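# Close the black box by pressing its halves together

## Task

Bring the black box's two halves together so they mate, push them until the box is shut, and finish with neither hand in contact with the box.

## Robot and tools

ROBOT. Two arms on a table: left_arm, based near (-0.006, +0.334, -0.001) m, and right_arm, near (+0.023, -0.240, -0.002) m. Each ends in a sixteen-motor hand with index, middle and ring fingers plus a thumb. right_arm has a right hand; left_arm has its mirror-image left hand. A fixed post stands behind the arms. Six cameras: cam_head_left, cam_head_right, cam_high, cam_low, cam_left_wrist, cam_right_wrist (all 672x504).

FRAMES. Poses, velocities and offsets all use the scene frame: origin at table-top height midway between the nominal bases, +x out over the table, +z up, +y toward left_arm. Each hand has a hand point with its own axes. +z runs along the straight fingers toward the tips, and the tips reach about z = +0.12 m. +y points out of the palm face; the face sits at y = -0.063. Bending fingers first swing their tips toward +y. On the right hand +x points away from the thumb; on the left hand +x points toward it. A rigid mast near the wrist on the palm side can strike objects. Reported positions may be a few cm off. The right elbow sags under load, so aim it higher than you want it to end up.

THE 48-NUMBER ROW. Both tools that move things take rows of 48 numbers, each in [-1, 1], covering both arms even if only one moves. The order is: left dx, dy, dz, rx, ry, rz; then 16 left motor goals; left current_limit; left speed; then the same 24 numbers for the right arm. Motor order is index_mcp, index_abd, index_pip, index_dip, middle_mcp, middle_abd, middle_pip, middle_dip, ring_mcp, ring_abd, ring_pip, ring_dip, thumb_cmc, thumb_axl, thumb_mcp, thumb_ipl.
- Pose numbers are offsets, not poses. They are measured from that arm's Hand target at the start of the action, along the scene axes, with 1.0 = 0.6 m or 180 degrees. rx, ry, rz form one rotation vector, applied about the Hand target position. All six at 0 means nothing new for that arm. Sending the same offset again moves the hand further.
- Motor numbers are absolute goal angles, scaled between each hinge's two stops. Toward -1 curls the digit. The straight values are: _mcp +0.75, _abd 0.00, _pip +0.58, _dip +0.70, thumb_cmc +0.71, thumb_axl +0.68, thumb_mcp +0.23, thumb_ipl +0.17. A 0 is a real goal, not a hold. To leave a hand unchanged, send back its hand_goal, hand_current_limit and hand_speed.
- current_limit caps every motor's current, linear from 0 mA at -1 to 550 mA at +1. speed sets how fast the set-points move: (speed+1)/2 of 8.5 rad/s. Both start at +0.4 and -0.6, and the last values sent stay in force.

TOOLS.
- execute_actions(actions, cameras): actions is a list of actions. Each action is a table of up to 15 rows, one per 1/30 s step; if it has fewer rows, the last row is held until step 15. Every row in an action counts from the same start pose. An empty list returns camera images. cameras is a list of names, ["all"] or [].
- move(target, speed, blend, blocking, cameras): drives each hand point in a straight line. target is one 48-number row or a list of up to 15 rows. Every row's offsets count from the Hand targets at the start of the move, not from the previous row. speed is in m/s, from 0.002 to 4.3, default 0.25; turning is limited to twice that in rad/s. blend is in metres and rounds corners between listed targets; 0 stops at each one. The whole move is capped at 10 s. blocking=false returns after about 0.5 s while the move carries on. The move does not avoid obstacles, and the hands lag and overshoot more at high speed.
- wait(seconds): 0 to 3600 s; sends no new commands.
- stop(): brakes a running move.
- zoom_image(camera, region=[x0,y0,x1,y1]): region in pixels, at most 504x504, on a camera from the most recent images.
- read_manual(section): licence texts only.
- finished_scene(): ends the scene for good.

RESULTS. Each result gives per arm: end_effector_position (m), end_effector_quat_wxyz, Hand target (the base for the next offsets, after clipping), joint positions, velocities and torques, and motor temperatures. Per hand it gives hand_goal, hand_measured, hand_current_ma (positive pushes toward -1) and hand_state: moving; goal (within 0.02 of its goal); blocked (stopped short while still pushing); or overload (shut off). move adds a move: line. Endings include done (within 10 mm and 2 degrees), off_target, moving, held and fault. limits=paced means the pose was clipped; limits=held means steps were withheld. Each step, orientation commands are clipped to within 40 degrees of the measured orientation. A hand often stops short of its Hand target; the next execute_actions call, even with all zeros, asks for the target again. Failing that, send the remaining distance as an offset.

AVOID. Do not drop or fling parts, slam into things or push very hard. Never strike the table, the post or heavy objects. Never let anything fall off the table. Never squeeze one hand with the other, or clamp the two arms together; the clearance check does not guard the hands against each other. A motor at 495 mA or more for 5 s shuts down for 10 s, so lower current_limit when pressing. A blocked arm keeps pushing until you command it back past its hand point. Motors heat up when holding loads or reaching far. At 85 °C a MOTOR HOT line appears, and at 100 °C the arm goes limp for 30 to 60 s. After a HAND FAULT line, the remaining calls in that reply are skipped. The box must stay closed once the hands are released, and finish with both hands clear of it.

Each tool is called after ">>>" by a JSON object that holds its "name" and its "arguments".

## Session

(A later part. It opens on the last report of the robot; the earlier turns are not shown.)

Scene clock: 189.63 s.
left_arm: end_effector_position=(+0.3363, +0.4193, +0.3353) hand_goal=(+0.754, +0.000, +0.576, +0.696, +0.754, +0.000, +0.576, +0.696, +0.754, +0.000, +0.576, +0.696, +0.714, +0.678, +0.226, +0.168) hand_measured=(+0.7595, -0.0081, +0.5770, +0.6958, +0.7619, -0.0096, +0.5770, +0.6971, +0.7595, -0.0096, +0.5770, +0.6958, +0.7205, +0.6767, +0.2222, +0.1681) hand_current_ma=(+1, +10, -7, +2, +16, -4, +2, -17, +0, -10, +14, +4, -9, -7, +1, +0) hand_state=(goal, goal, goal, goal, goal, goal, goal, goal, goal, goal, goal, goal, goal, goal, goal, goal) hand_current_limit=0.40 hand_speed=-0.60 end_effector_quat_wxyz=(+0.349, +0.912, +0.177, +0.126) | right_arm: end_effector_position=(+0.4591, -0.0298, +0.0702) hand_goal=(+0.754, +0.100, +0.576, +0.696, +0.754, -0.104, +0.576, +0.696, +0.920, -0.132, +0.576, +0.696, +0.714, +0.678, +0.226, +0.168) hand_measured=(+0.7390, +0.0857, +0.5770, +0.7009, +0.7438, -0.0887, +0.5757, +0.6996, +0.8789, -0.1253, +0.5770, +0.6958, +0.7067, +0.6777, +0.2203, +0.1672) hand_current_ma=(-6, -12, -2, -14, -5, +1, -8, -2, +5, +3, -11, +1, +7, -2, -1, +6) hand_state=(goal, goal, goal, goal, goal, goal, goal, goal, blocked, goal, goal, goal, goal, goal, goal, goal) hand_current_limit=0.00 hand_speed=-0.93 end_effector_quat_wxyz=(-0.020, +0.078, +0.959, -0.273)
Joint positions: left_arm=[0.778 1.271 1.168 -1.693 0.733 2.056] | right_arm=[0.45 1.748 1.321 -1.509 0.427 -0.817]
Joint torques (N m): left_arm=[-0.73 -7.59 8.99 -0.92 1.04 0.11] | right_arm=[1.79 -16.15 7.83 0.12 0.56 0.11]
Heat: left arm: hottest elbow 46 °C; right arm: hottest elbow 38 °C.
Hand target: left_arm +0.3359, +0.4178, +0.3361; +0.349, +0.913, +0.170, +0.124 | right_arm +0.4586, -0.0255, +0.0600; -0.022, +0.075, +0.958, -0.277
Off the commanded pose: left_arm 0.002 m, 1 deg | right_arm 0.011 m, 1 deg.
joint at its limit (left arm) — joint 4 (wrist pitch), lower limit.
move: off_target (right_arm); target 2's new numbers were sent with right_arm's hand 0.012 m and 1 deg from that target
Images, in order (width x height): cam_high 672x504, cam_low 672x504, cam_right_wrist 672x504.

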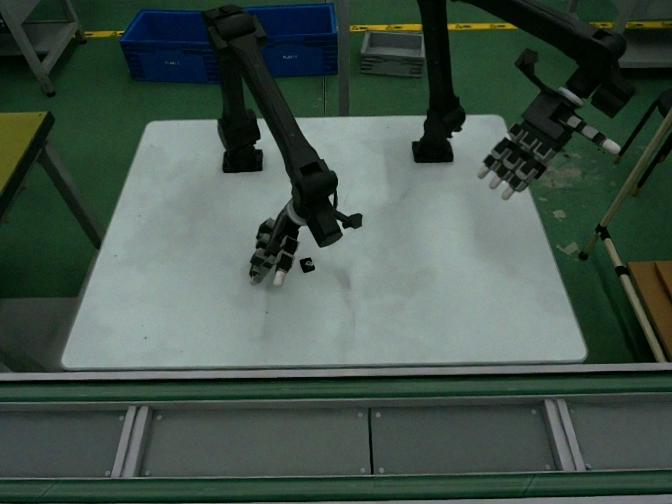

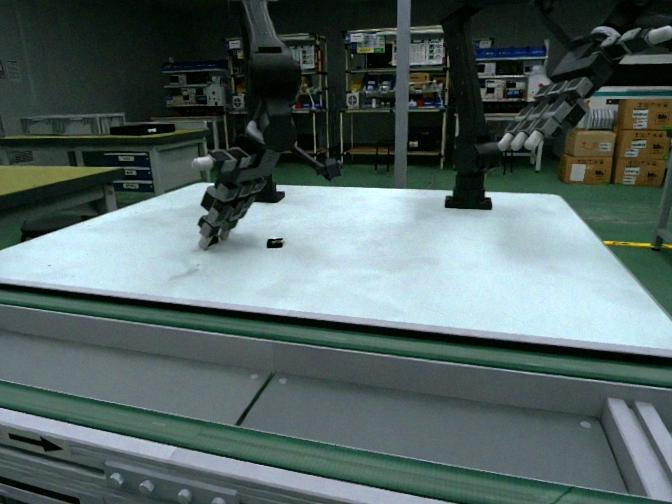

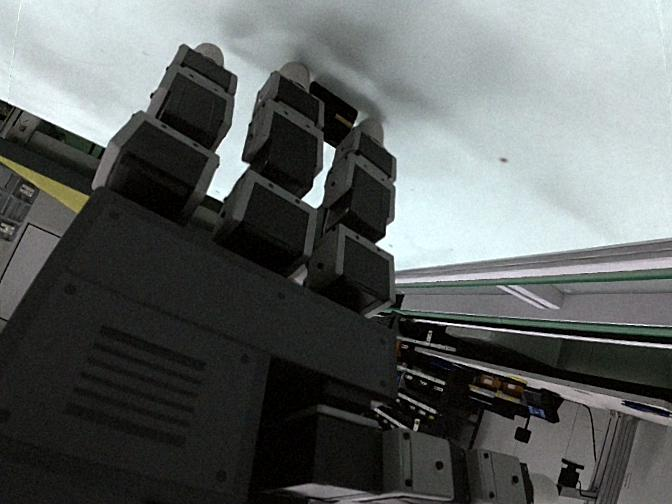

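>>> {"name": "move", "arguments": {"target": [[0,0,0,0,0,0, 0.754, 0, 0.576, 0.696, 0.754, 0, 0.576, 0.696, 0.754, 0, 0.576, 0.696, 0.714, 0.678, 0.226, 0.168, 0.4, -0.6, 0,0,0.001,0,0,0, 0.754, 0.23, 0.576, 0.696, 0.754, -0.2, 0.576, 0.696, 0.92, -0.22, 0.576, 0.696, 0.714, 0.678, 0.226, 0.168, 0.0, -0.9],[0,0,0,0,0,0, 0.754, 0, 0.576, 0.696, 0.754, 0, 0.576, 0.696, 0.754, 0, 0.576, 0.696, 0.714, 0.678, 0.226, 0.168, 0.4, -0.6, 0,0,0.17,0,0,0, 0.754, 0.23, 0.576, 0.696, 0.754, -0.2, 0.576, 0.696, 0.62, -0.22, 0.576, 0.696, 0.714, 0.678, 0.226, 0.168, 0.0, -0.8]], "cameras": ["cam_low","cam_right_wrist","cam_high","cam_head_left"], "speed": 0.08}}

>>> {"name": "zoom_image", "arguments": {"camera": "cam_low", "region": [190, 200, 250, 250]}}

>>> {"name": "zoom_image", "arguments": {"camera": "cam_right_wrist", "region": [270, 30, 420, 180]}}

>>> {"name": "zoom_image", "arguments": {"camera": "cam_head_left", "region": [340, 220, 400, 270]}}

Scene clock: 195.73 s.
left_arm: end_effector_position=(+0.3363, +0.4193, +0.3353) hand_goal=(+0.754, +0.000, +0.576, +0.696, +0.754, +0.000, +0.576, +0.696, +0.754, +0.000, +0.576, +0.696, +0.714, +0.678, +0.226, +0.168) hand_measured=(+0.7607, -0.0066, +0.5770, +0.6958, +0.7619, -0.0096, +0.5770, +0.6971, +0.7595, -0.0096, +0.5770, +0.6971, +0.7205, +0.6777, +0.2232, +0.1681) hand_current_ma=(+0, -3, -6, -7, +11, -2, +20, -6, +6, -14, +2, +18, -1, -8, +0, -4) hand_state=(goal, goal, goal, goal, goal, goal, goal, goal, goal, goal, goal, goal, goal, goal, goal, goal) hand_current_limit=0.40 hand_speed=-0.60 end_effector_quat_wxyz=(+0.349, +0.912, +0.177, +0.126) | right_arm: end_effector_position=(+0.4526, -0.0332, +0.1426) hand_goal=(+0.754, +0.230, +0.576, +0.696, +0.754, -0.200, +0.576, +0.696, +0.620, -0.220, +0.576, +0.696, +0.714, +0.678, +0.226, +0.168) hand_measured=(+0.7402, +0.2131, +0.5770, +0.7009, +0.7426, -0.1825, +0.5757, +0.7009, +0.6100, -0.2074, +0.5770, +0.6945, +0.7067, +0.6777, +0.2193, +0.1672) hand_current_ma=(+19, +6, -9, -15, +9, +11, -13, -3, +3, +2, +5, +10, -4, +2, +1, +6) hand_state=(goal, goal, goal, goal, goal, goal, goal, goal, goal, goal, goal, goal, goal, goal, goal, goal) hand_current_limit=0.00 hand_speed=-0.80 end_effector_quat_wxyz=(-0.024, +0.075, +0.958, -0.275)
Joint positions: left_arm=[0.778 1.271 1.168 -1.693 0.733 2.056] | right_arm=[0.45 1.673 1.423 -1.693 0.427 -0.82]
Joint torques (N m): left_arm=[-0.97 -7.59 9.03 -0.62 1.05 0.1] | right_arm=[1.38 -18.55 11.34 -0.83 0.51 -0.03]
Heat: left arm: hottest elbow 46 °C; right arm: hottest elbow 38 °C.
Hand target: left_arm +0.3359, +0.4178, +0.3361; +0.349, +0.913, +0.170, +0.124 | right_arm +0.4586, -0.0255, +0.1621; -0.022, +0.075, +0.958, -0.277
Off the commanded pose: left_arm 0.002 m, 1 deg | right_arm 0.022 m, 0 deg.
joint sent to its limit (right arm) — joint 4 (wrist pitch), lower limit. The joint targets still meet the commanded pose.
joint at its limit (left arm) — joint 4 (wrist pitch), lower limit.
move: off_target (right_arm); target 2's new numbers were sent with right_arm's hand 0.022 m and 0 deg from that target
Images, in order (width x height): cam_head_left 672x504, cam_high 672x504, cam_low 672x504, cam_right_wrist 672x504.

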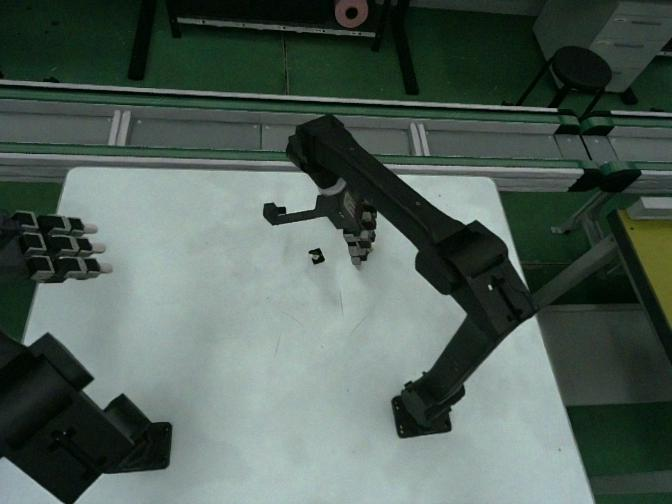

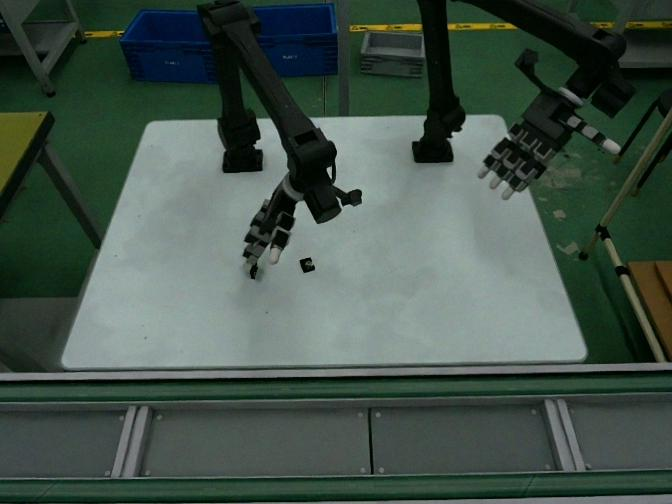

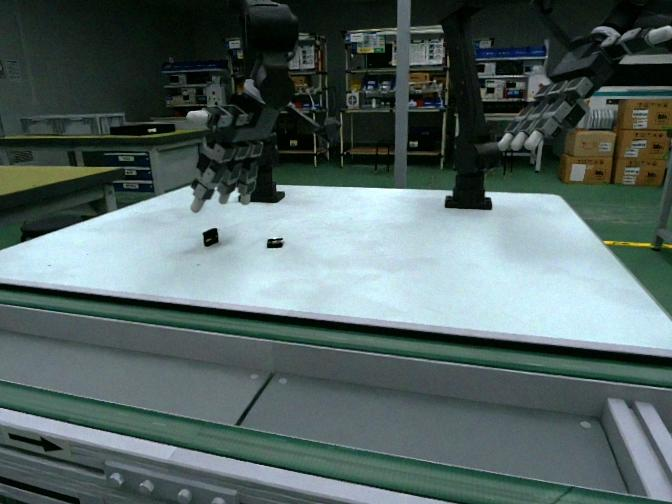

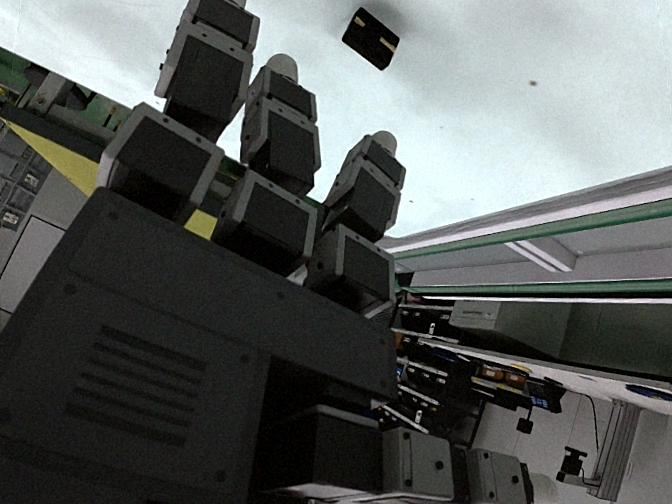

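Scaled by 8.400 from the camera's image (finer frame: 960x720).

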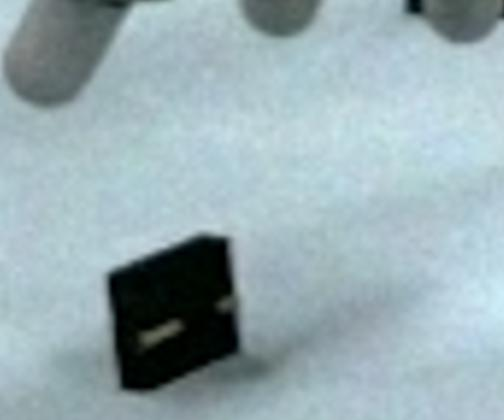

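Scaled by 3.360 from the camera's image (finer frame: 960x720).

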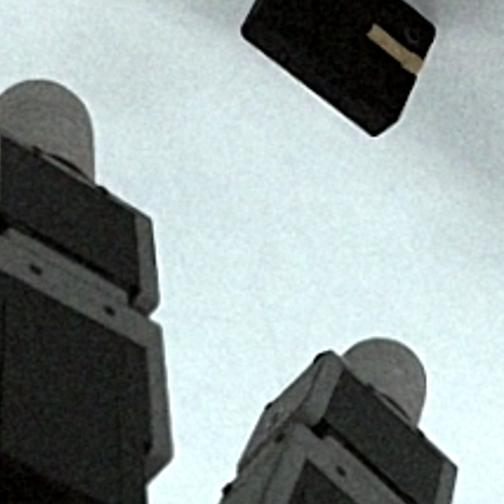

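Scaled by 8.400 from the camera's image (finer frame: 960x720).

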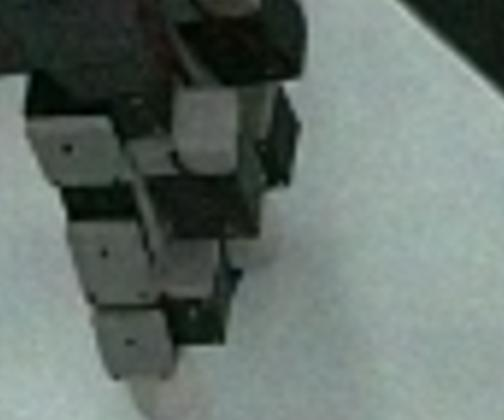

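>>> {"name": "move", "arguments": {"target": [[0,0,0,0,0,0, 0.754, 0, 0.576, 0.696, 0.754, 0, 0.576, 0.696, 0.754, 0, 0.576, 0.696, 0.714, 0.678, 0.226, 0.168, 0.4, -0.6, -0.0227,-0.1575,0.08,0.2533,-0.0401,0, 0.754, 0.23, 0.576, 0.696, 0.754, -0.2, 0.576, 0.696, 0.62, -0.22, 0.576, 0.696, 0.714, 0.678, 0.226, 0.168, 0.0, -0.8],[0,0,0,0,0,0, 0.754, 0, 0.576, 0.696, 0.754, 0, 0.576, 0.696, 0.754, 0, 0.576, 0.696, 0.714, 0.678, 0.226, 0.168, 0.4, -0.6, -0.0477,-0.314,0.0717,0.5065,-0.0802,0, 0.754, 0.23, 0.576, 0.696, 0.754, -0.2, 0.576, 0.696, 0.62, -0.22, 0.576, 0.696, 0.714, 0.678, 0.226, 0.168, 0.0, -0.8]], "cameras": ["cam_low","cam_right_wrist","cam_high","cam_head_left"], "speed": 0.2, "blend": 0.03}}

>>> {"name": "zoom_image", "arguments": {"camera": "cam_low", "region": [180, 190, 250, 250]}}

>>> {"name": "zoom_image", "arguments": {"camera": "cam_head_left", "region": [340, 220, 430, 290]}}

>>> {"name": "zoom_image", "arguments": {"camera": "cam_right_wrist", "region": [270, 30, 420, 180]}}

Scene clock: 202.77 s.
left_arm: end_effector_position=(+0.3363, +0.4193, +0.3353) hand_goal=(+0.754, +0.000, +0.576, +0.696, +0.754, +0.000, +0.576, +0.696, +0.754, +0.000, +0.576, +0.696, +0.714, +0.678, +0.226, +0.168) hand_measured=(+0.7595, -0.0066, +0.5770, +0.6971, +0.7631, -0.0096, +0.5770, +0.6958, +0.7607, -0.0096, +0.5770, +0.6971, +0.7205, +0.6767, +0.2232, +0.1672) hand_current_ma=(+2, -4, +1, +3, +5, -2, +7, -16, -3, -6, +6, +18, -2, +1, +3, -4) hand_state=(goal, goal, goal, goal, goal, goal, goal, goal, goal, goal, goal, goal, goal, goal, goal, goal) hand_current_limit=0.40 hand_speed=-0.60 end_effector_quat_wxyz=(+0.349, +0.912, +0.177, +0.126) | right_arm: end_effector_position=(+0.4277, -0.2082, +0.2059) hand_goal=(+0.754, +0.230, +0.576, +0.696, +0.754, -0.200, +0.576, +0.696, +0.620, -0.220, +0.576, +0.696, +0.714, +0.678, +0.226, +0.168) hand_measured=(+0.7679, +0.2131, +0.5808, +0.7009, +0.7691, -0.1825, +0.5859, +0.7009, +0.6341, -0.2074, +0.5821, +0.7022, +0.7293, +0.6777, +0.2203, +0.1681) hand_current_ma=(+15, +3, -13, -4, -7, -19, -10, -8, -9, +2, +8, +8, +5, -11, +1, -3) hand_state=(goal, goal, goal, goal, goal, goal, goal, goal, goal, goal, goal, goal, goal, goal, goal, goal) hand_current_limit=0.00 hand_speed=-0.80 end_effector_quat_wxyz=(+0.042, +0.060, +0.866, +0.495)
Joint positions: left_arm=[0.778 1.271 1.168 -1.693 0.733 2.056] | right_arm=[-0.474 1.602 0.998 -1.375 -0.985 -2.065]
Joint torques (N m): left_arm=[-0.5 -7.53 8.95 -0.51 1.01 0.08] | right_arm=[0.21 -13.04 7.65 -0.79 -1.03 -0.13]
Heat: left arm: hottest elbow 46 °C; right arm: hottest elbow 39 °C.
Hand target: left_arm +0.3359, +0.4178, +0.3361; +0.349, +0.913, +0.170, +0.124 | right_arm +0.4299, -0.2140, +0.2050; +0.039, +0.067, +0.863, +0.499
Off the commanded pose: left_arm 0.002 m, 1 deg | right_arm 0.006 m, 1 deg.
joint at its limit (left arm) — joint 4 (wrist pitch), lower limit.
move: done
Images, in order (width x height): cam_head_left 672x504, cam_high 672x504, cam_low 672x504, cam_right_wrist 672x504.

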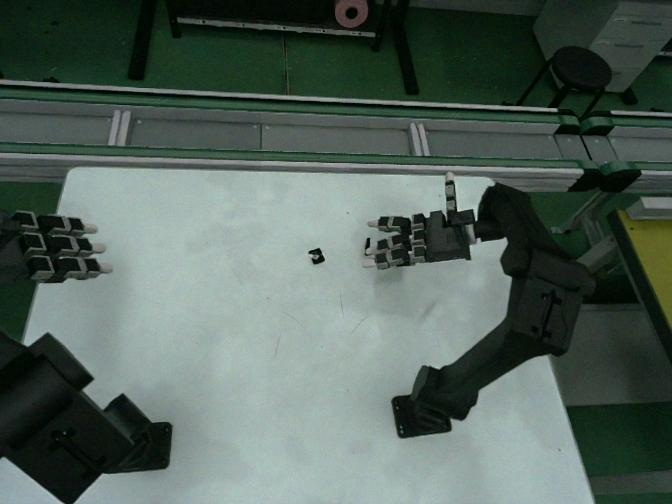

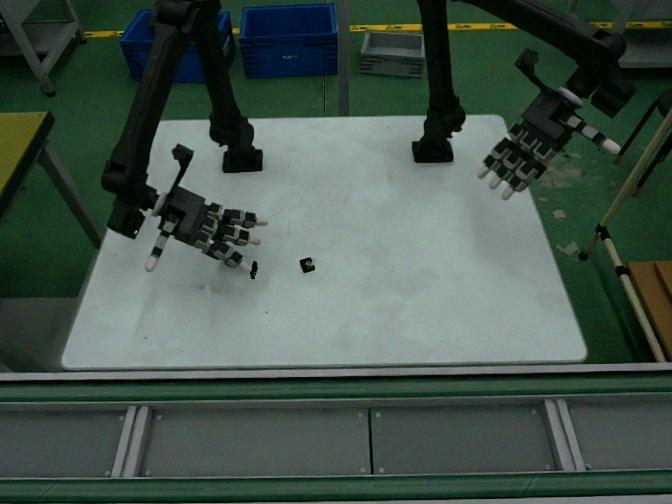

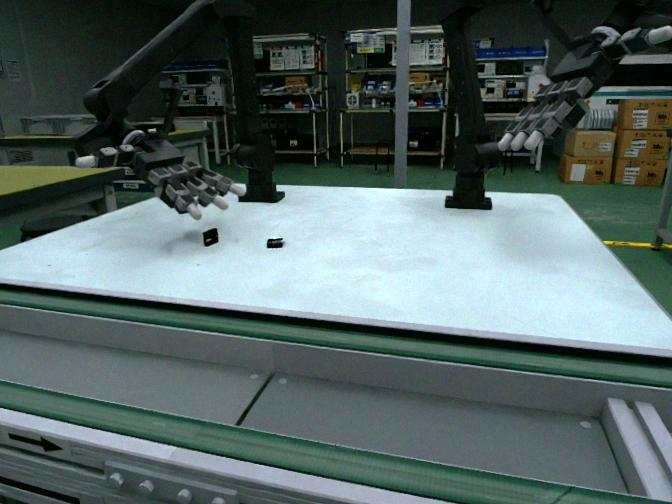

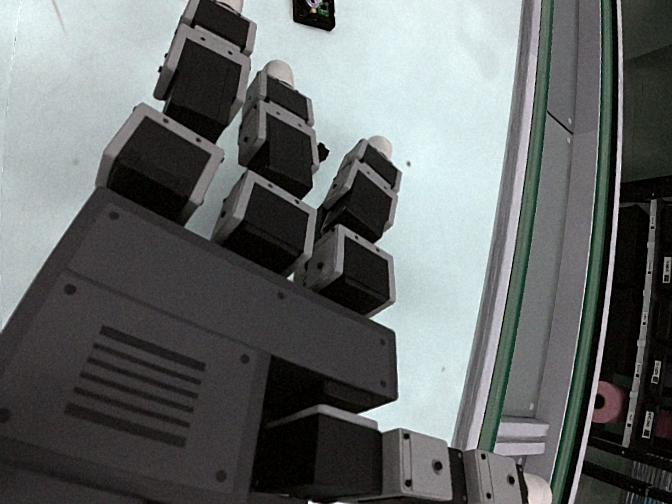

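Scaled by 7.200 from the camera's image (finer frame: 960x720).

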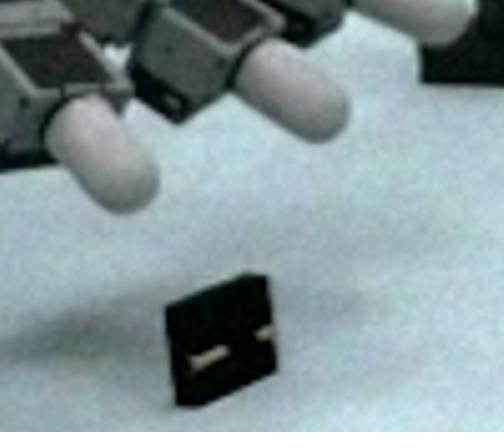

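Scaled by 5.600 from the camera's image (finer frame: 960x720).

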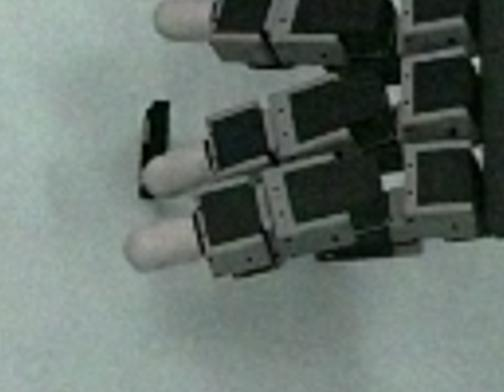

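Scaled by 3.360 from the camera's image (finer frame: 960x720).

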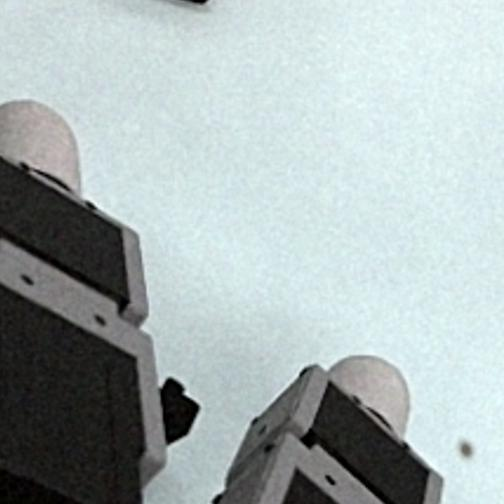

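>>> {"name": "move", "arguments": {"target": [0,0,0,0,0,0, 0.754, 0, 0.576, 0.696, 0.754, 0, 0.576, 0.696, 0.754, 0, 0.576, 0.696, 0.714, 0.678, 0.226, 0.168, 0.4, -0.6, 0,0,-0.045,0,0,0, 0.754, 0.23, 0.576, 0.696, 0.754, -0.2, 0.576, 0.696, 0.62, -0.22, 0.576, 0.696, 0.714, 0.678, 0.226, 0.168, 0.0, -0.8], "cameras": ["cam_low","cam_right_wrist","cam_high","cam_head_left","cam_head_right"], "speed": 0.1}}

>>> {"name": "zoom_image", "arguments": {"camera": "cam_low", "region": [180, 190, 250, 250]}}

>>> {"name": "zoom_image", "arguments": {"camera": "cam_head_left", "region": [340, 220, 430, 290]}}

>>> {"name": "zoom_image", "arguments": {"camera": "cam_head_right", "region": [340, 220, 430, 290]}}

>>> {"name": "zoom_image", "arguments": {"camera": "cam_high", "region": [220, 220, 290, 290]}}

Scene clock: 205.10 s.
left_arm: end_effector_position=(+0.3363, +0.4193, +0.3353) hand_goal=(+0.754, +0.000, +0.576, +0.696, +0.754, +0.000, +0.576, +0.696, +0.754, +0.000, +0.576, +0.696, +0.714, +0.678, +0.226, +0.168) hand_measured=(+0.7607, -0.0066, +0.5770, +0.6958, +0.7631, -0.0096, +0.5770, +0.6971, +0.7595, -0.0081, +0.5770, +0.6958, +0.7217, +0.6777, +0.2232, +0.1681) hand_current_ma=(-2, +1, -4, +10, +13, -18, +4, -14, +2, -8, +6, -5, -6, -3, +2, +14) hand_state=(goal, goal, goal, goal, goal, goal, goal, goal, goal, goal, goal, goal, goal, goal, goal, goal) hand_current_limit=0.40 hand_speed=-0.60 end_effector_quat_wxyz=(+0.349, +0.912, +0.177, +0.126) | right_arm: end_effector_position=(+0.4278, -0.2082, +0.1819) hand_goal=(+0.754, +0.230, +0.576, +0.696, +0.754, -0.200, +0.576, +0.696, +0.620, -0.220, +0.576, +0.696, +0.714, +0.678, +0.226, +0.168) hand_measured=(+0.7679, +0.2146, +0.5821, +0.7009, +0.7679, -0.1825, +0.5859, +0.6996, +0.6341, -0.2074, +0.5821, +0.7022, +0.7280, +0.6767, +0.2212, +0.1681) hand_current_ma=(+5, -11, -3, -3, +6, -2, -11, +0, +3, +22, -5, -3, +17, -6, -8, +3) hand_state=(goal, goal, goal, goal, goal, goal, goal, goal, goal, goal, goal, goal, goal, goal, goal, goal) hand_current_limit=0.00 hand_speed=-0.80 end_effector_quat_wxyz=(+0.032, +0.066, +0.864, +0.499)
Joint positions: left_arm=[0.778 1.271 1.168 -1.693 0.733 2.056] | right_arm=[-0.474 1.65 0.976 -1.331 -0.986 -2.067]
Joint torques (N m): left_arm=[-0.91 -7.24 8.96 -0.53 1.03 0.12] | right_arm=[0.21 -13.57 6.64 0.24 -0.99 -0.12]
Heat: left arm: hottest elbow 46 °C; right arm: hottest elbow 39 °C.
Hand target: left_arm +0.3359, +0.4178, +0.3361; +0.349, +0.913, +0.170, +0.124 | right_arm +0.4300, -0.2140, +0.1780; +0.039, +0.067, +0.863, +0.499
Off the commanded pose: left_arm 0.002 m, 1 deg | right_arm 0.007 m, 1 deg.
joint at its limit (left arm) — joint 4 (wrist pitch), lower limit.
move: done
Images, in order (width x height): cam_head_left 672x504, cam_head_right 672x504, cam_high 672x504, cam_low 672x504, cam_right_wrist 672x504.

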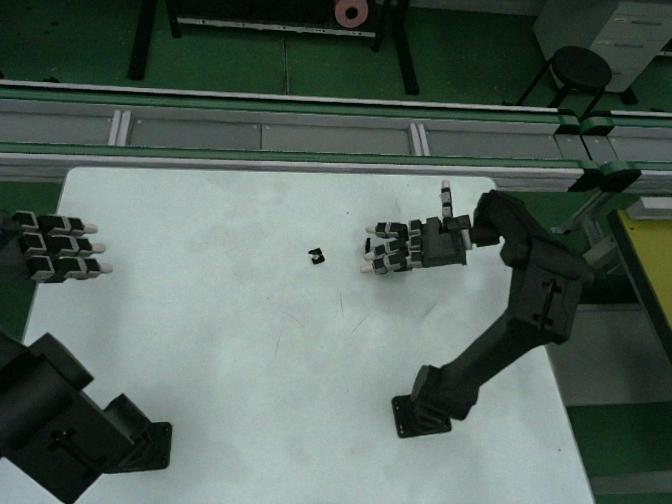

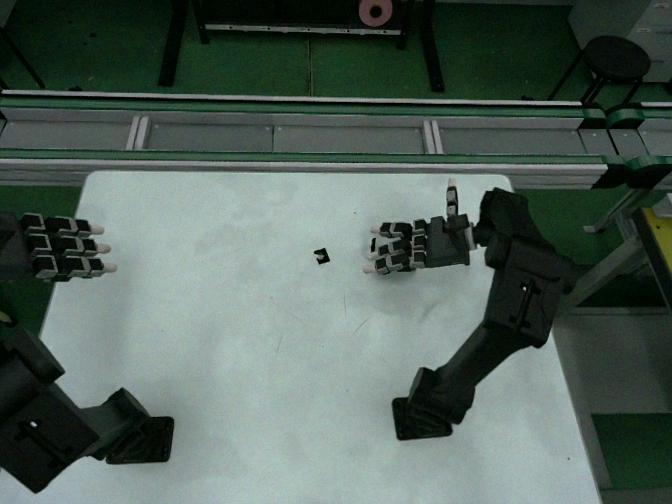

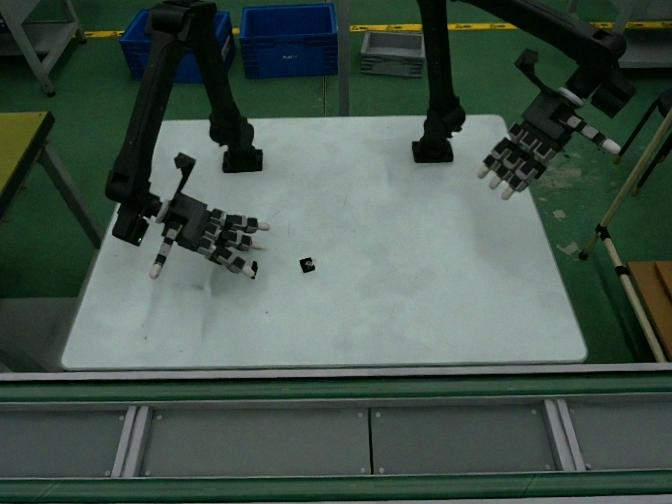

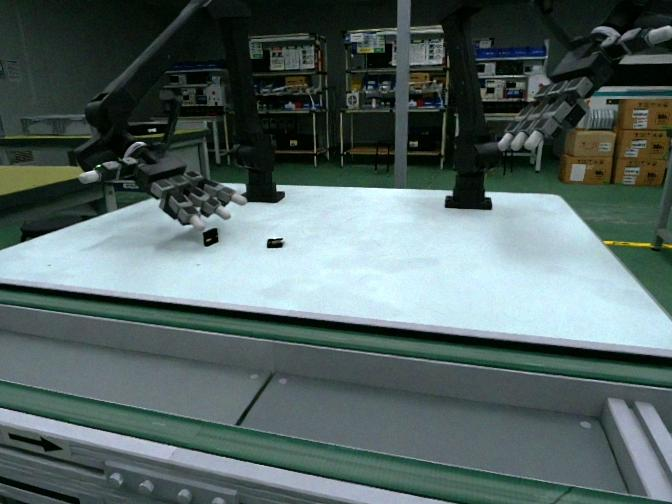

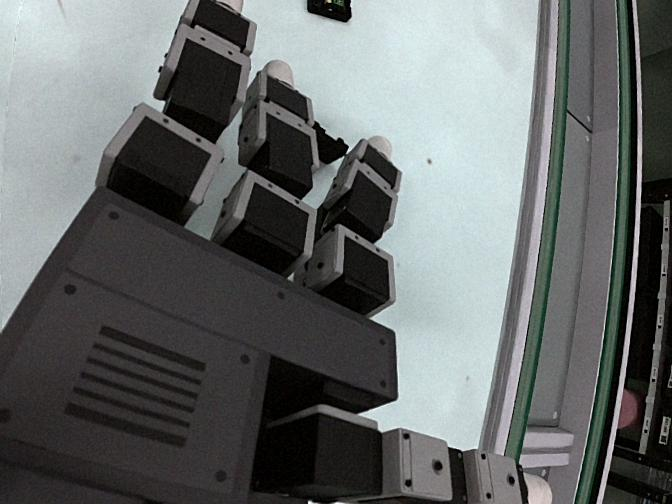

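Scaled by 7.200 from the camera's image (finer frame: 960x720).

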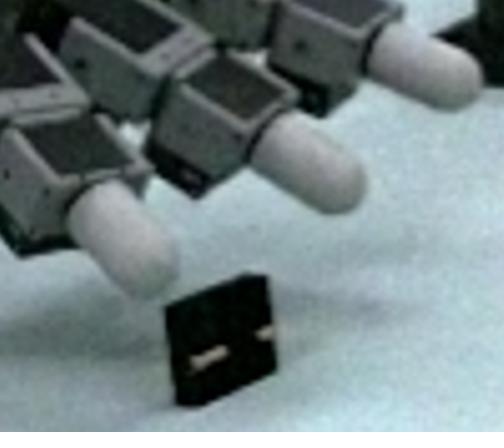

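Scaled by 5.600 from the camera's image (finer frame: 960x720).

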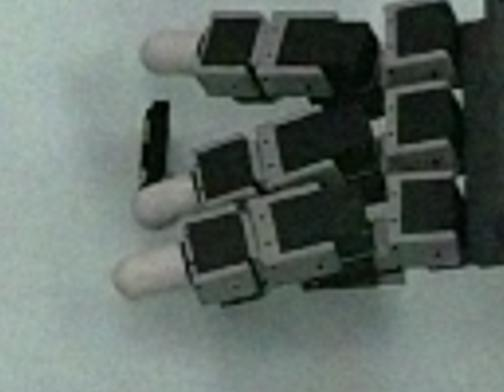

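Scaled by 5.600 from the camera's image (finer frame: 960x720).

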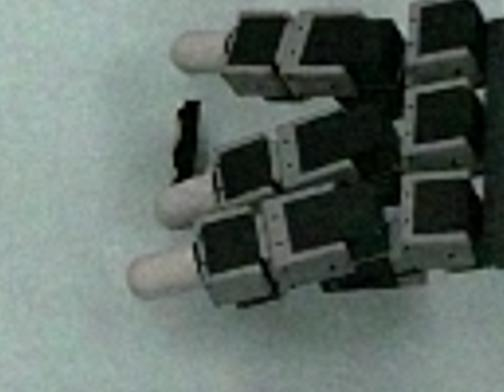

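Scaled by 7.200 from the camera's image (finer frame: 960x720).

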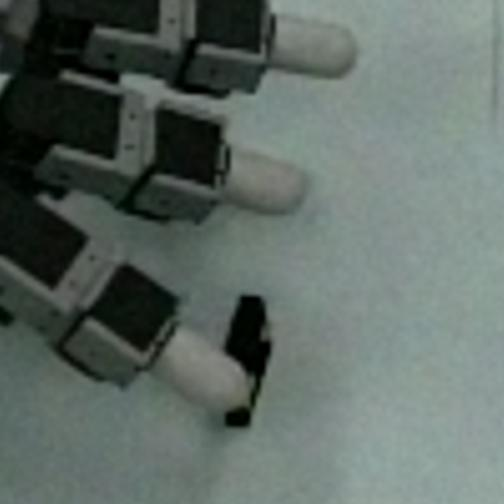

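>>> {"name": "move", "arguments": {"target": [0,0,0,0,0,0, 0.754, 0, 0.576, 0.696, 0.754, 0, 0.576, 0.696, 0.754, 0, 0.576, 0.696, 0.714, 0.678, 0.226, 0.168, 0.4, -0.6, -0.001,-0.006,-0.03,0,0,0, 0.754, 0.23, 0.576, 0.696, 0.754, -0.2, 0.576, 0.696, 0.62, -0.22, 0.576, 0.696, 0.714, 0.678, 0.226, 0.168, 0.0, -0.8], "cameras": ["cam_low","cam_right_wrist","cam_high","cam_head_left","cam_head_right"], "speed": 0.06}}

>>> {"name": "zoom_image", "arguments": {"camera": "cam_low", "region": [180, 190, 250, 250]}}

>>> {"name": "zoom_image", "arguments": {"camera": "cam_head_left", "region": [340, 220, 430, 290]}}

>>> {"name": "zoom_image", "arguments": {"camera": "cam_high", "region": [220, 220, 290, 290]}}

Scene clock: 207.57 s.
left_arm: end_effector_position=(+0.3363, +0.4193, +0.3353) hand_goal=(+0.754, +0.000, +0.576, +0.696, +0.754, +0.000, +0.576, +0.696, +0.754, +0.000, +0.576, +0.696, +0.714, +0.678, +0.226, +0.168) hand_measured=(+0.7607, -0.0066, +0.5770, +0.6958, +0.7631, -0.0096, +0.5770, +0.6958, +0.7607, -0.0110, +0.5770, +0.6958, +0.7217, +0.6777, +0.2232, +0.1672) hand_current_ma=(-1, -11, +3, +8, +7, -8, +16, -8, -11, -10, +7, -4, -12, -3, -6, +0) hand_state=(goal, goal, goal, goal, goal, goal, goal, goal, goal, goal, goal, goal, goal, goal, goal, goal) hand_current_limit=0.40 hand_speed=-0.60 end_effector_quat_wxyz=(+0.349, +0.912, +0.177, +0.126) | right_arm: end_effector_position=(+0.4280, -0.2109, +0.1658) hand_goal=(+0.754, +0.230, +0.576, +0.696, +0.754, -0.200, +0.576, +0.696, +0.620, -0.220, +0.576, +0.696, +0.714, +0.678, +0.226, +0.168) hand_measured=(+0.7679, +0.2146, +0.5821, +0.7009, +0.7679, -0.1825, +0.5859, +0.6996, +0.6353, -0.2088, +0.5808, +0.7022, +0.7293, +0.6767, +0.2203, +0.1681) hand_current_ma=(+6, -11, -20, -5, -2, -4, -22, +16, +6, +15, +5, -10, +20, -10, -8, +9) hand_state=(goal, goal, goal, goal, goal, goal, goal, goal, goal, goal, goal, goal, goal, goal, goal, goal) hand_current_limit=0.00 hand_speed=-0.80 end_effector_quat_wxyz=(+0.034, +0.064, +0.863, +0.499)
Joint positions: left_arm=[0.778 1.271 1.168 -1.693 0.733 2.056] | right_arm=[-0.48 1.685 0.966 -1.294 -0.986 -2.08]
Joint torques (N m): left_arm=[-1.03 -6.95 9.01 -0.79 1 0.09] | right_arm=[0.21 -13.63 6.34 0.28 -0.83 -0.1]
Heat: left arm: hottest elbow 46 °C; right arm: hottest elbow 39 °C.
Hand target: left_arm +0.3359, +0.4178, +0.3361; +0.349, +0.913, +0.170, +0.124 | right_arm +0.4294, -0.2176, +0.1600; +0.039, +0.067, +0.863, +0.499
Off the commanded pose: left_arm 0.002 m, 1 deg | right_arm 0.009 m, 1 deg.
joint at its limit (left arm) — joint 4 (wrist pitch), lower limit.
move: done
Images, in order (width x height): cam_head_left 672x504, cam_head_right 672x504, cam_high 672x504, cam_low 672x504, cam_right_wrist 672x504.

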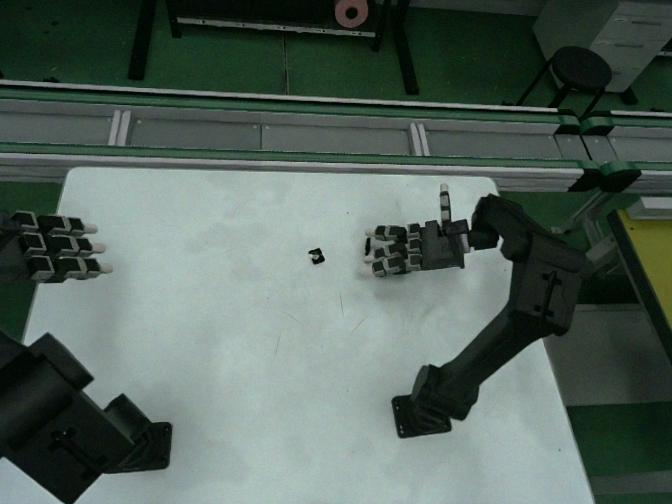

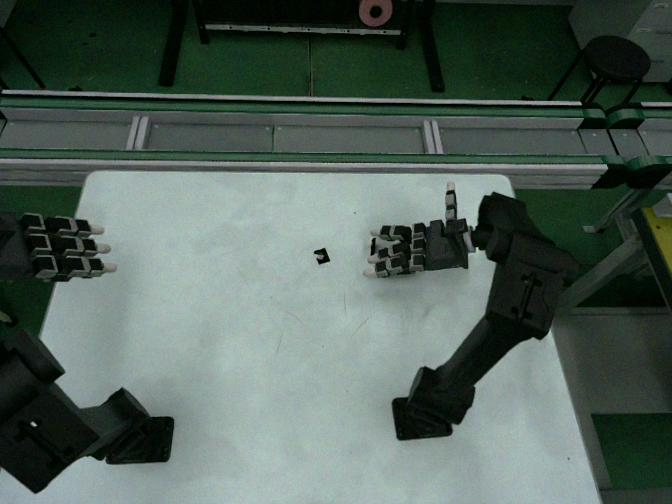

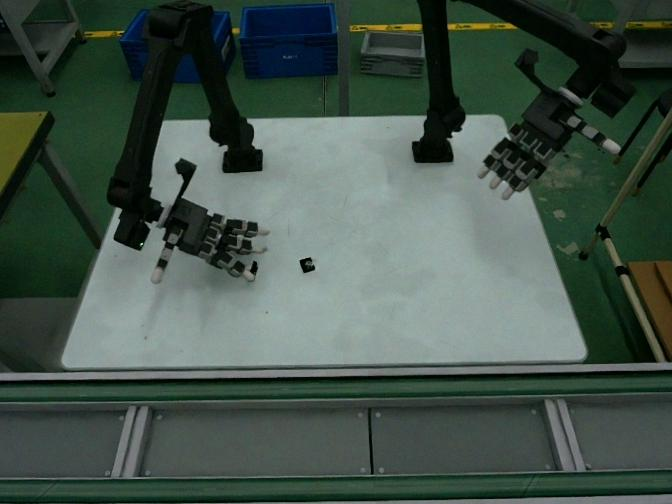

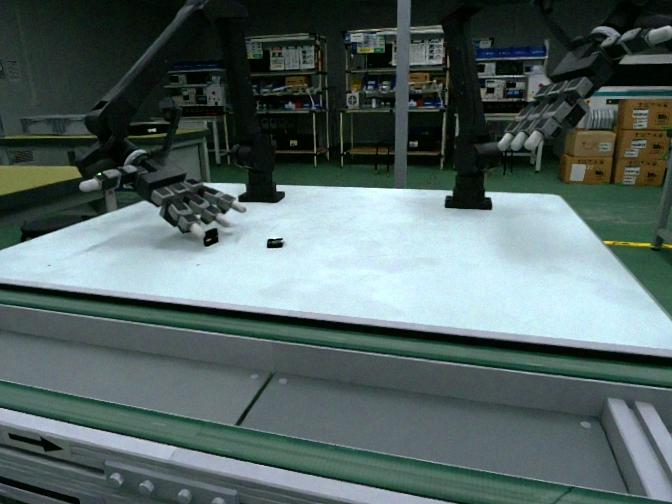

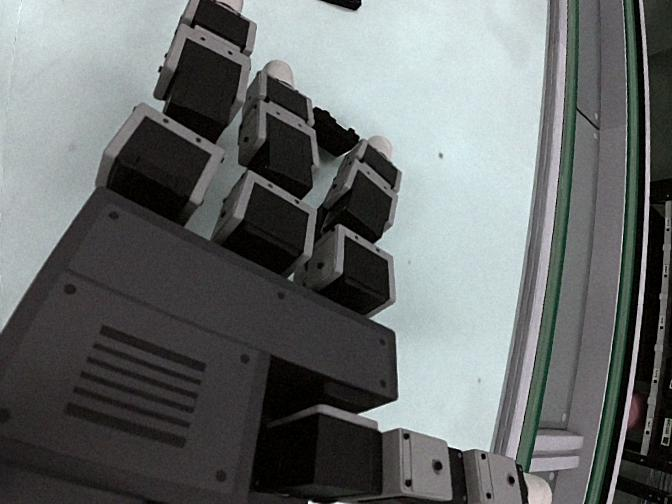

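Scaled by 7.200 from the camera's image (finer frame: 960x720).

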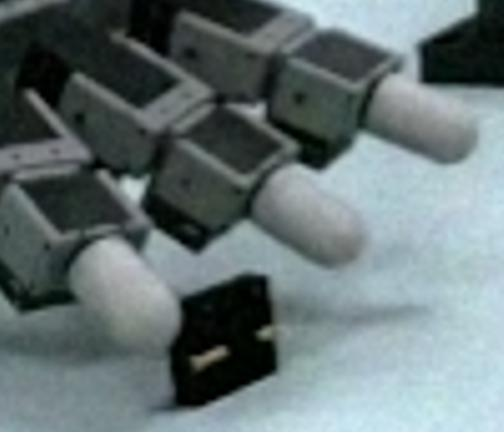

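Scaled by 5.600 from the camera's image (finer frame: 960x720).

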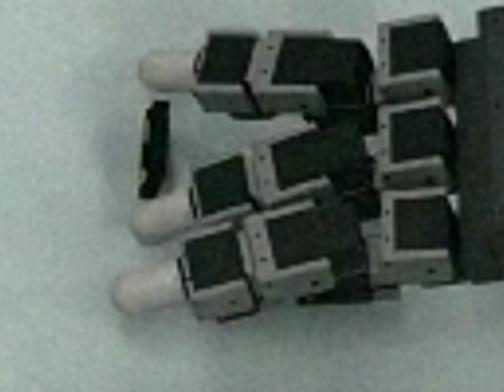

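Scaled by 7.200 from the camera's image (finer frame: 960x720).

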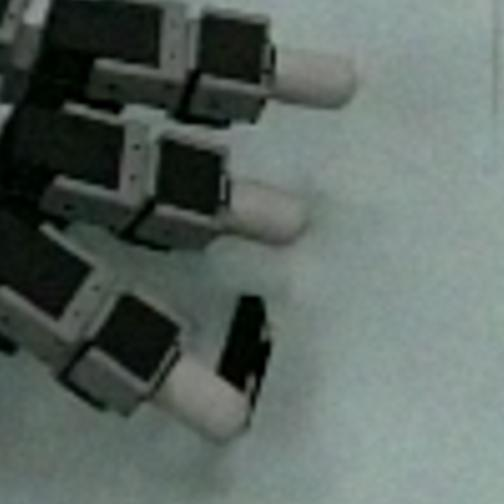

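>>> {"name": "move", "arguments": {"target": [0,0,0,0,0,0, 0.754, 0, 0.576, 0.696, 0.754, 0, 0.576, 0.696, 0.754, 0, 0.576, 0.696, 0.714, 0.678, 0.226, 0.168, 0.4, -0.6, 0,0,-0.026,0,0,0, 0.754, 0.23, 0.576, 0.696, 0.754, -0.2, 0.576, 0.696, 0.62, -0.22, 0.576, 0.696, 0.714, 0.678, 0.226, 0.168, 0.0, -0.8], "cameras": ["cam_low","cam_right_wrist","cam_high","cam_head_left","cam_head_right"], "speed": 0.05}}

>>> {"name": "zoom_image", "arguments": {"camera": "cam_low", "region": [180, 190, 250, 250]}}

>>> {"name": "zoom_image", "arguments": {"camera": "cam_head_left", "region": [340, 220, 430, 290]}}

>>> {"name": "zoom_image", "arguments": {"camera": "cam_high", "region": [220, 220, 290, 290]}}

Scene clock: 209.90 s.
left_arm: end_effector_position=(+0.3363, +0.4193, +0.3353) hand_goal=(+0.754, +0.000, +0.576, +0.696, +0.754, +0.000, +0.576, +0.696, +0.754, +0.000, +0.576, +0.696, +0.714, +0.678, +0.226, +0.168) hand_measured=(+0.7607, -0.0066, +0.5770, +0.6958, +0.7619, -0.0096, +0.5770, +0.6971, +0.7607, -0.0096, +0.5770, +0.6958, +0.7205, +0.6777, +0.2232, +0.1681) hand_current_ma=(-2, +7, -16, -3, +5, -4, +8, -20, -6, -15, +14, +5, +3, +8, +18, -10) hand_state=(goal, goal, goal, goal, goal, goal, goal, goal, goal, goal, goal, goal, goal, goal, goal, goal) hand_current_limit=0.40 hand_speed=-0.60 end_effector_quat_wxyz=(+0.349, +0.912, +0.177, +0.126) | right_arm: end_effector_position=(+0.4283, -0.2112, +0.1507) hand_goal=(+0.754, +0.230, +0.576, +0.696, +0.754, -0.200, +0.576, +0.696, +0.620, -0.220, +0.576, +0.696, +0.714, +0.678, +0.226, +0.168) hand_measured=(+0.7679, +0.2146, +0.5821, +0.7009, +0.7679, -0.1825, +0.5859, +0.7009, +0.6353, -0.2074, +0.5808, +0.7034, +0.7293, +0.6767, +0.2203, +0.1672) hand_current_ma=(-2, -20, -22, -2, -4, +4, +2, -3, +18, +2, +7, -7, -6, -8, +7, -4) hand_state=(goal, goal, goal, goal, goal, goal, goal, goal, goal, goal, goal, goal, goal, goal, goal, goal) hand_current_limit=0.00 hand_speed=-0.80 end_effector_quat_wxyz=(+0.035, +0.064, +0.863, +0.499)
Joint positions: left_arm=[0.778 1.271 1.168 -1.693 0.733 2.056] | right_arm=[-0.48 1.715 0.955 -1.251 -0.986 -2.081]
Joint torques (N m): left_arm=[-1.49 -7 9.09 -0.58 1.02 0.12] | right_arm=[0.15 -13.86 6 0.24 -0.85 -0.12]
Heat: left arm: hottest elbow 47 °C; right arm: hottest elbow 39 °C.
Hand target: left_arm +0.3359, +0.4178, +0.3361; +0.349, +0.913, +0.170, +0.124 | right_arm +0.4294, -0.2176, +0.1444; +0.039, +0.067, +0.863, +0.499
Off the commanded pose: left_arm 0.002 m, 1 deg | right_arm 0.009 m, 1 deg.
joint at its limit (left arm) — joint 4 (wrist pitch), lower limit.
move: done
Images, in order (width x height): cam_head_left 672x504, cam_head_right 672x504, cam_high 672x504, cam_low 672x504, cam_right_wrist 672x504.

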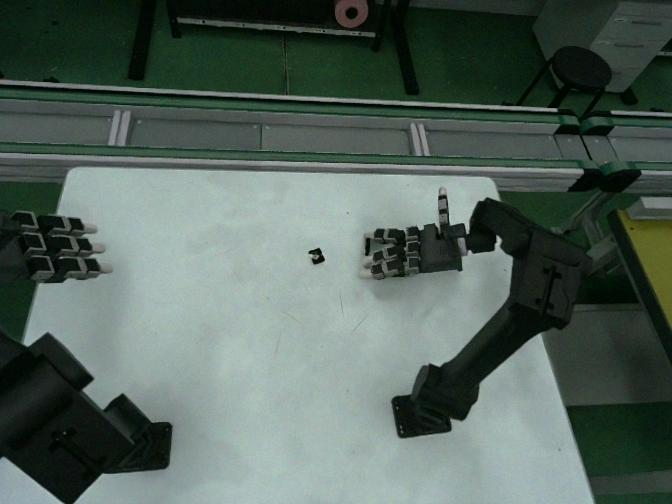

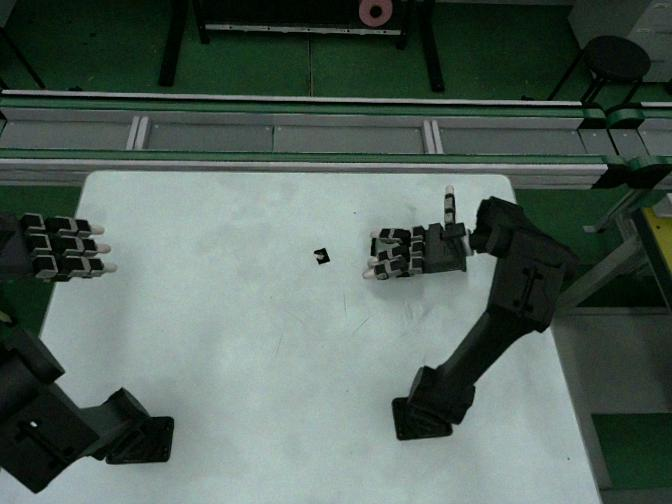

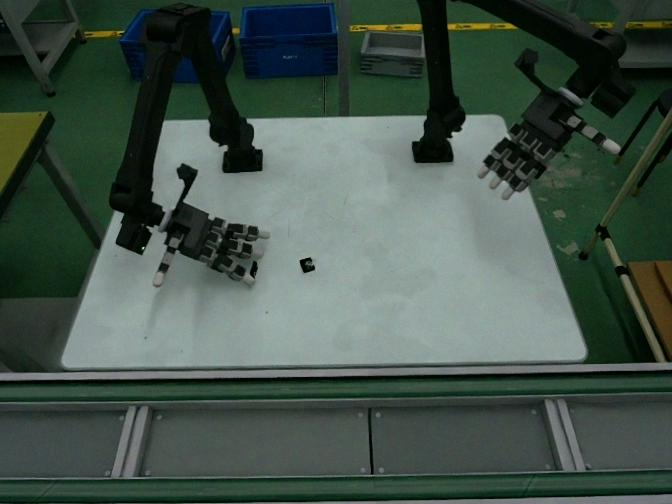

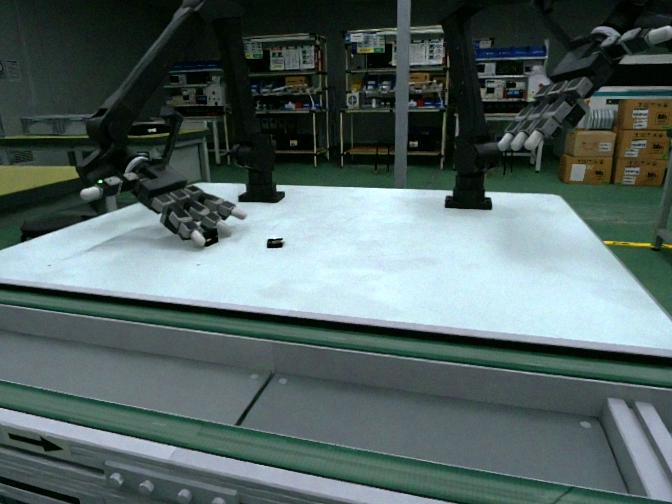

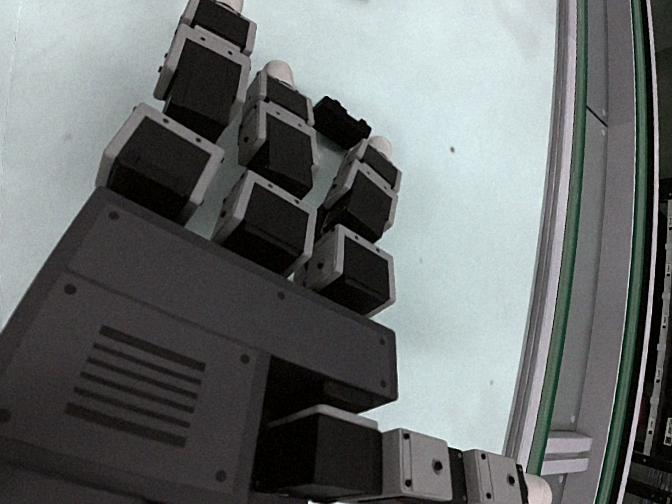

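Scaled by 7.200 from the camera's image (finer frame: 960x720).

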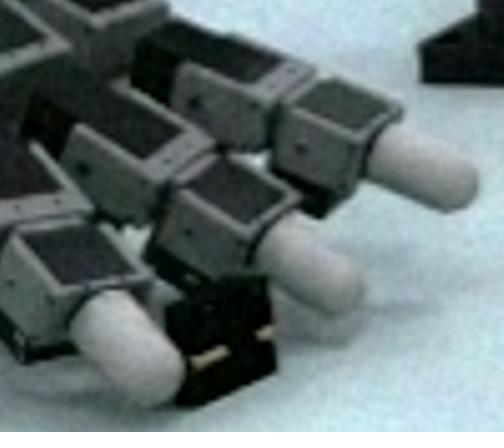

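Scaled by 5.600 from the camera's image (finer frame: 960x720).

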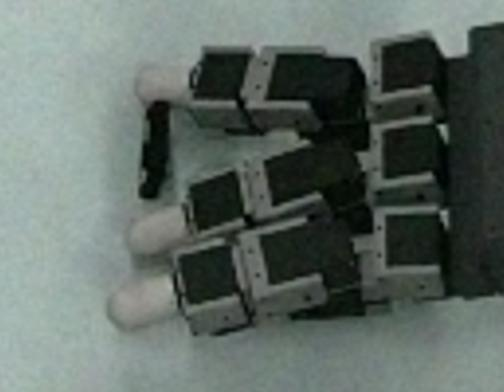

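Scaled by 7.200 from the camera's image (finer frame: 960x720).

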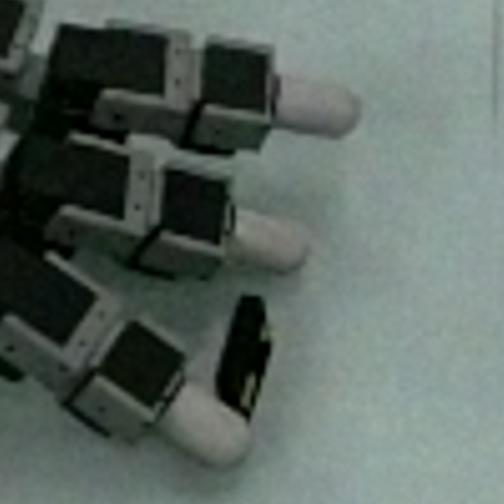

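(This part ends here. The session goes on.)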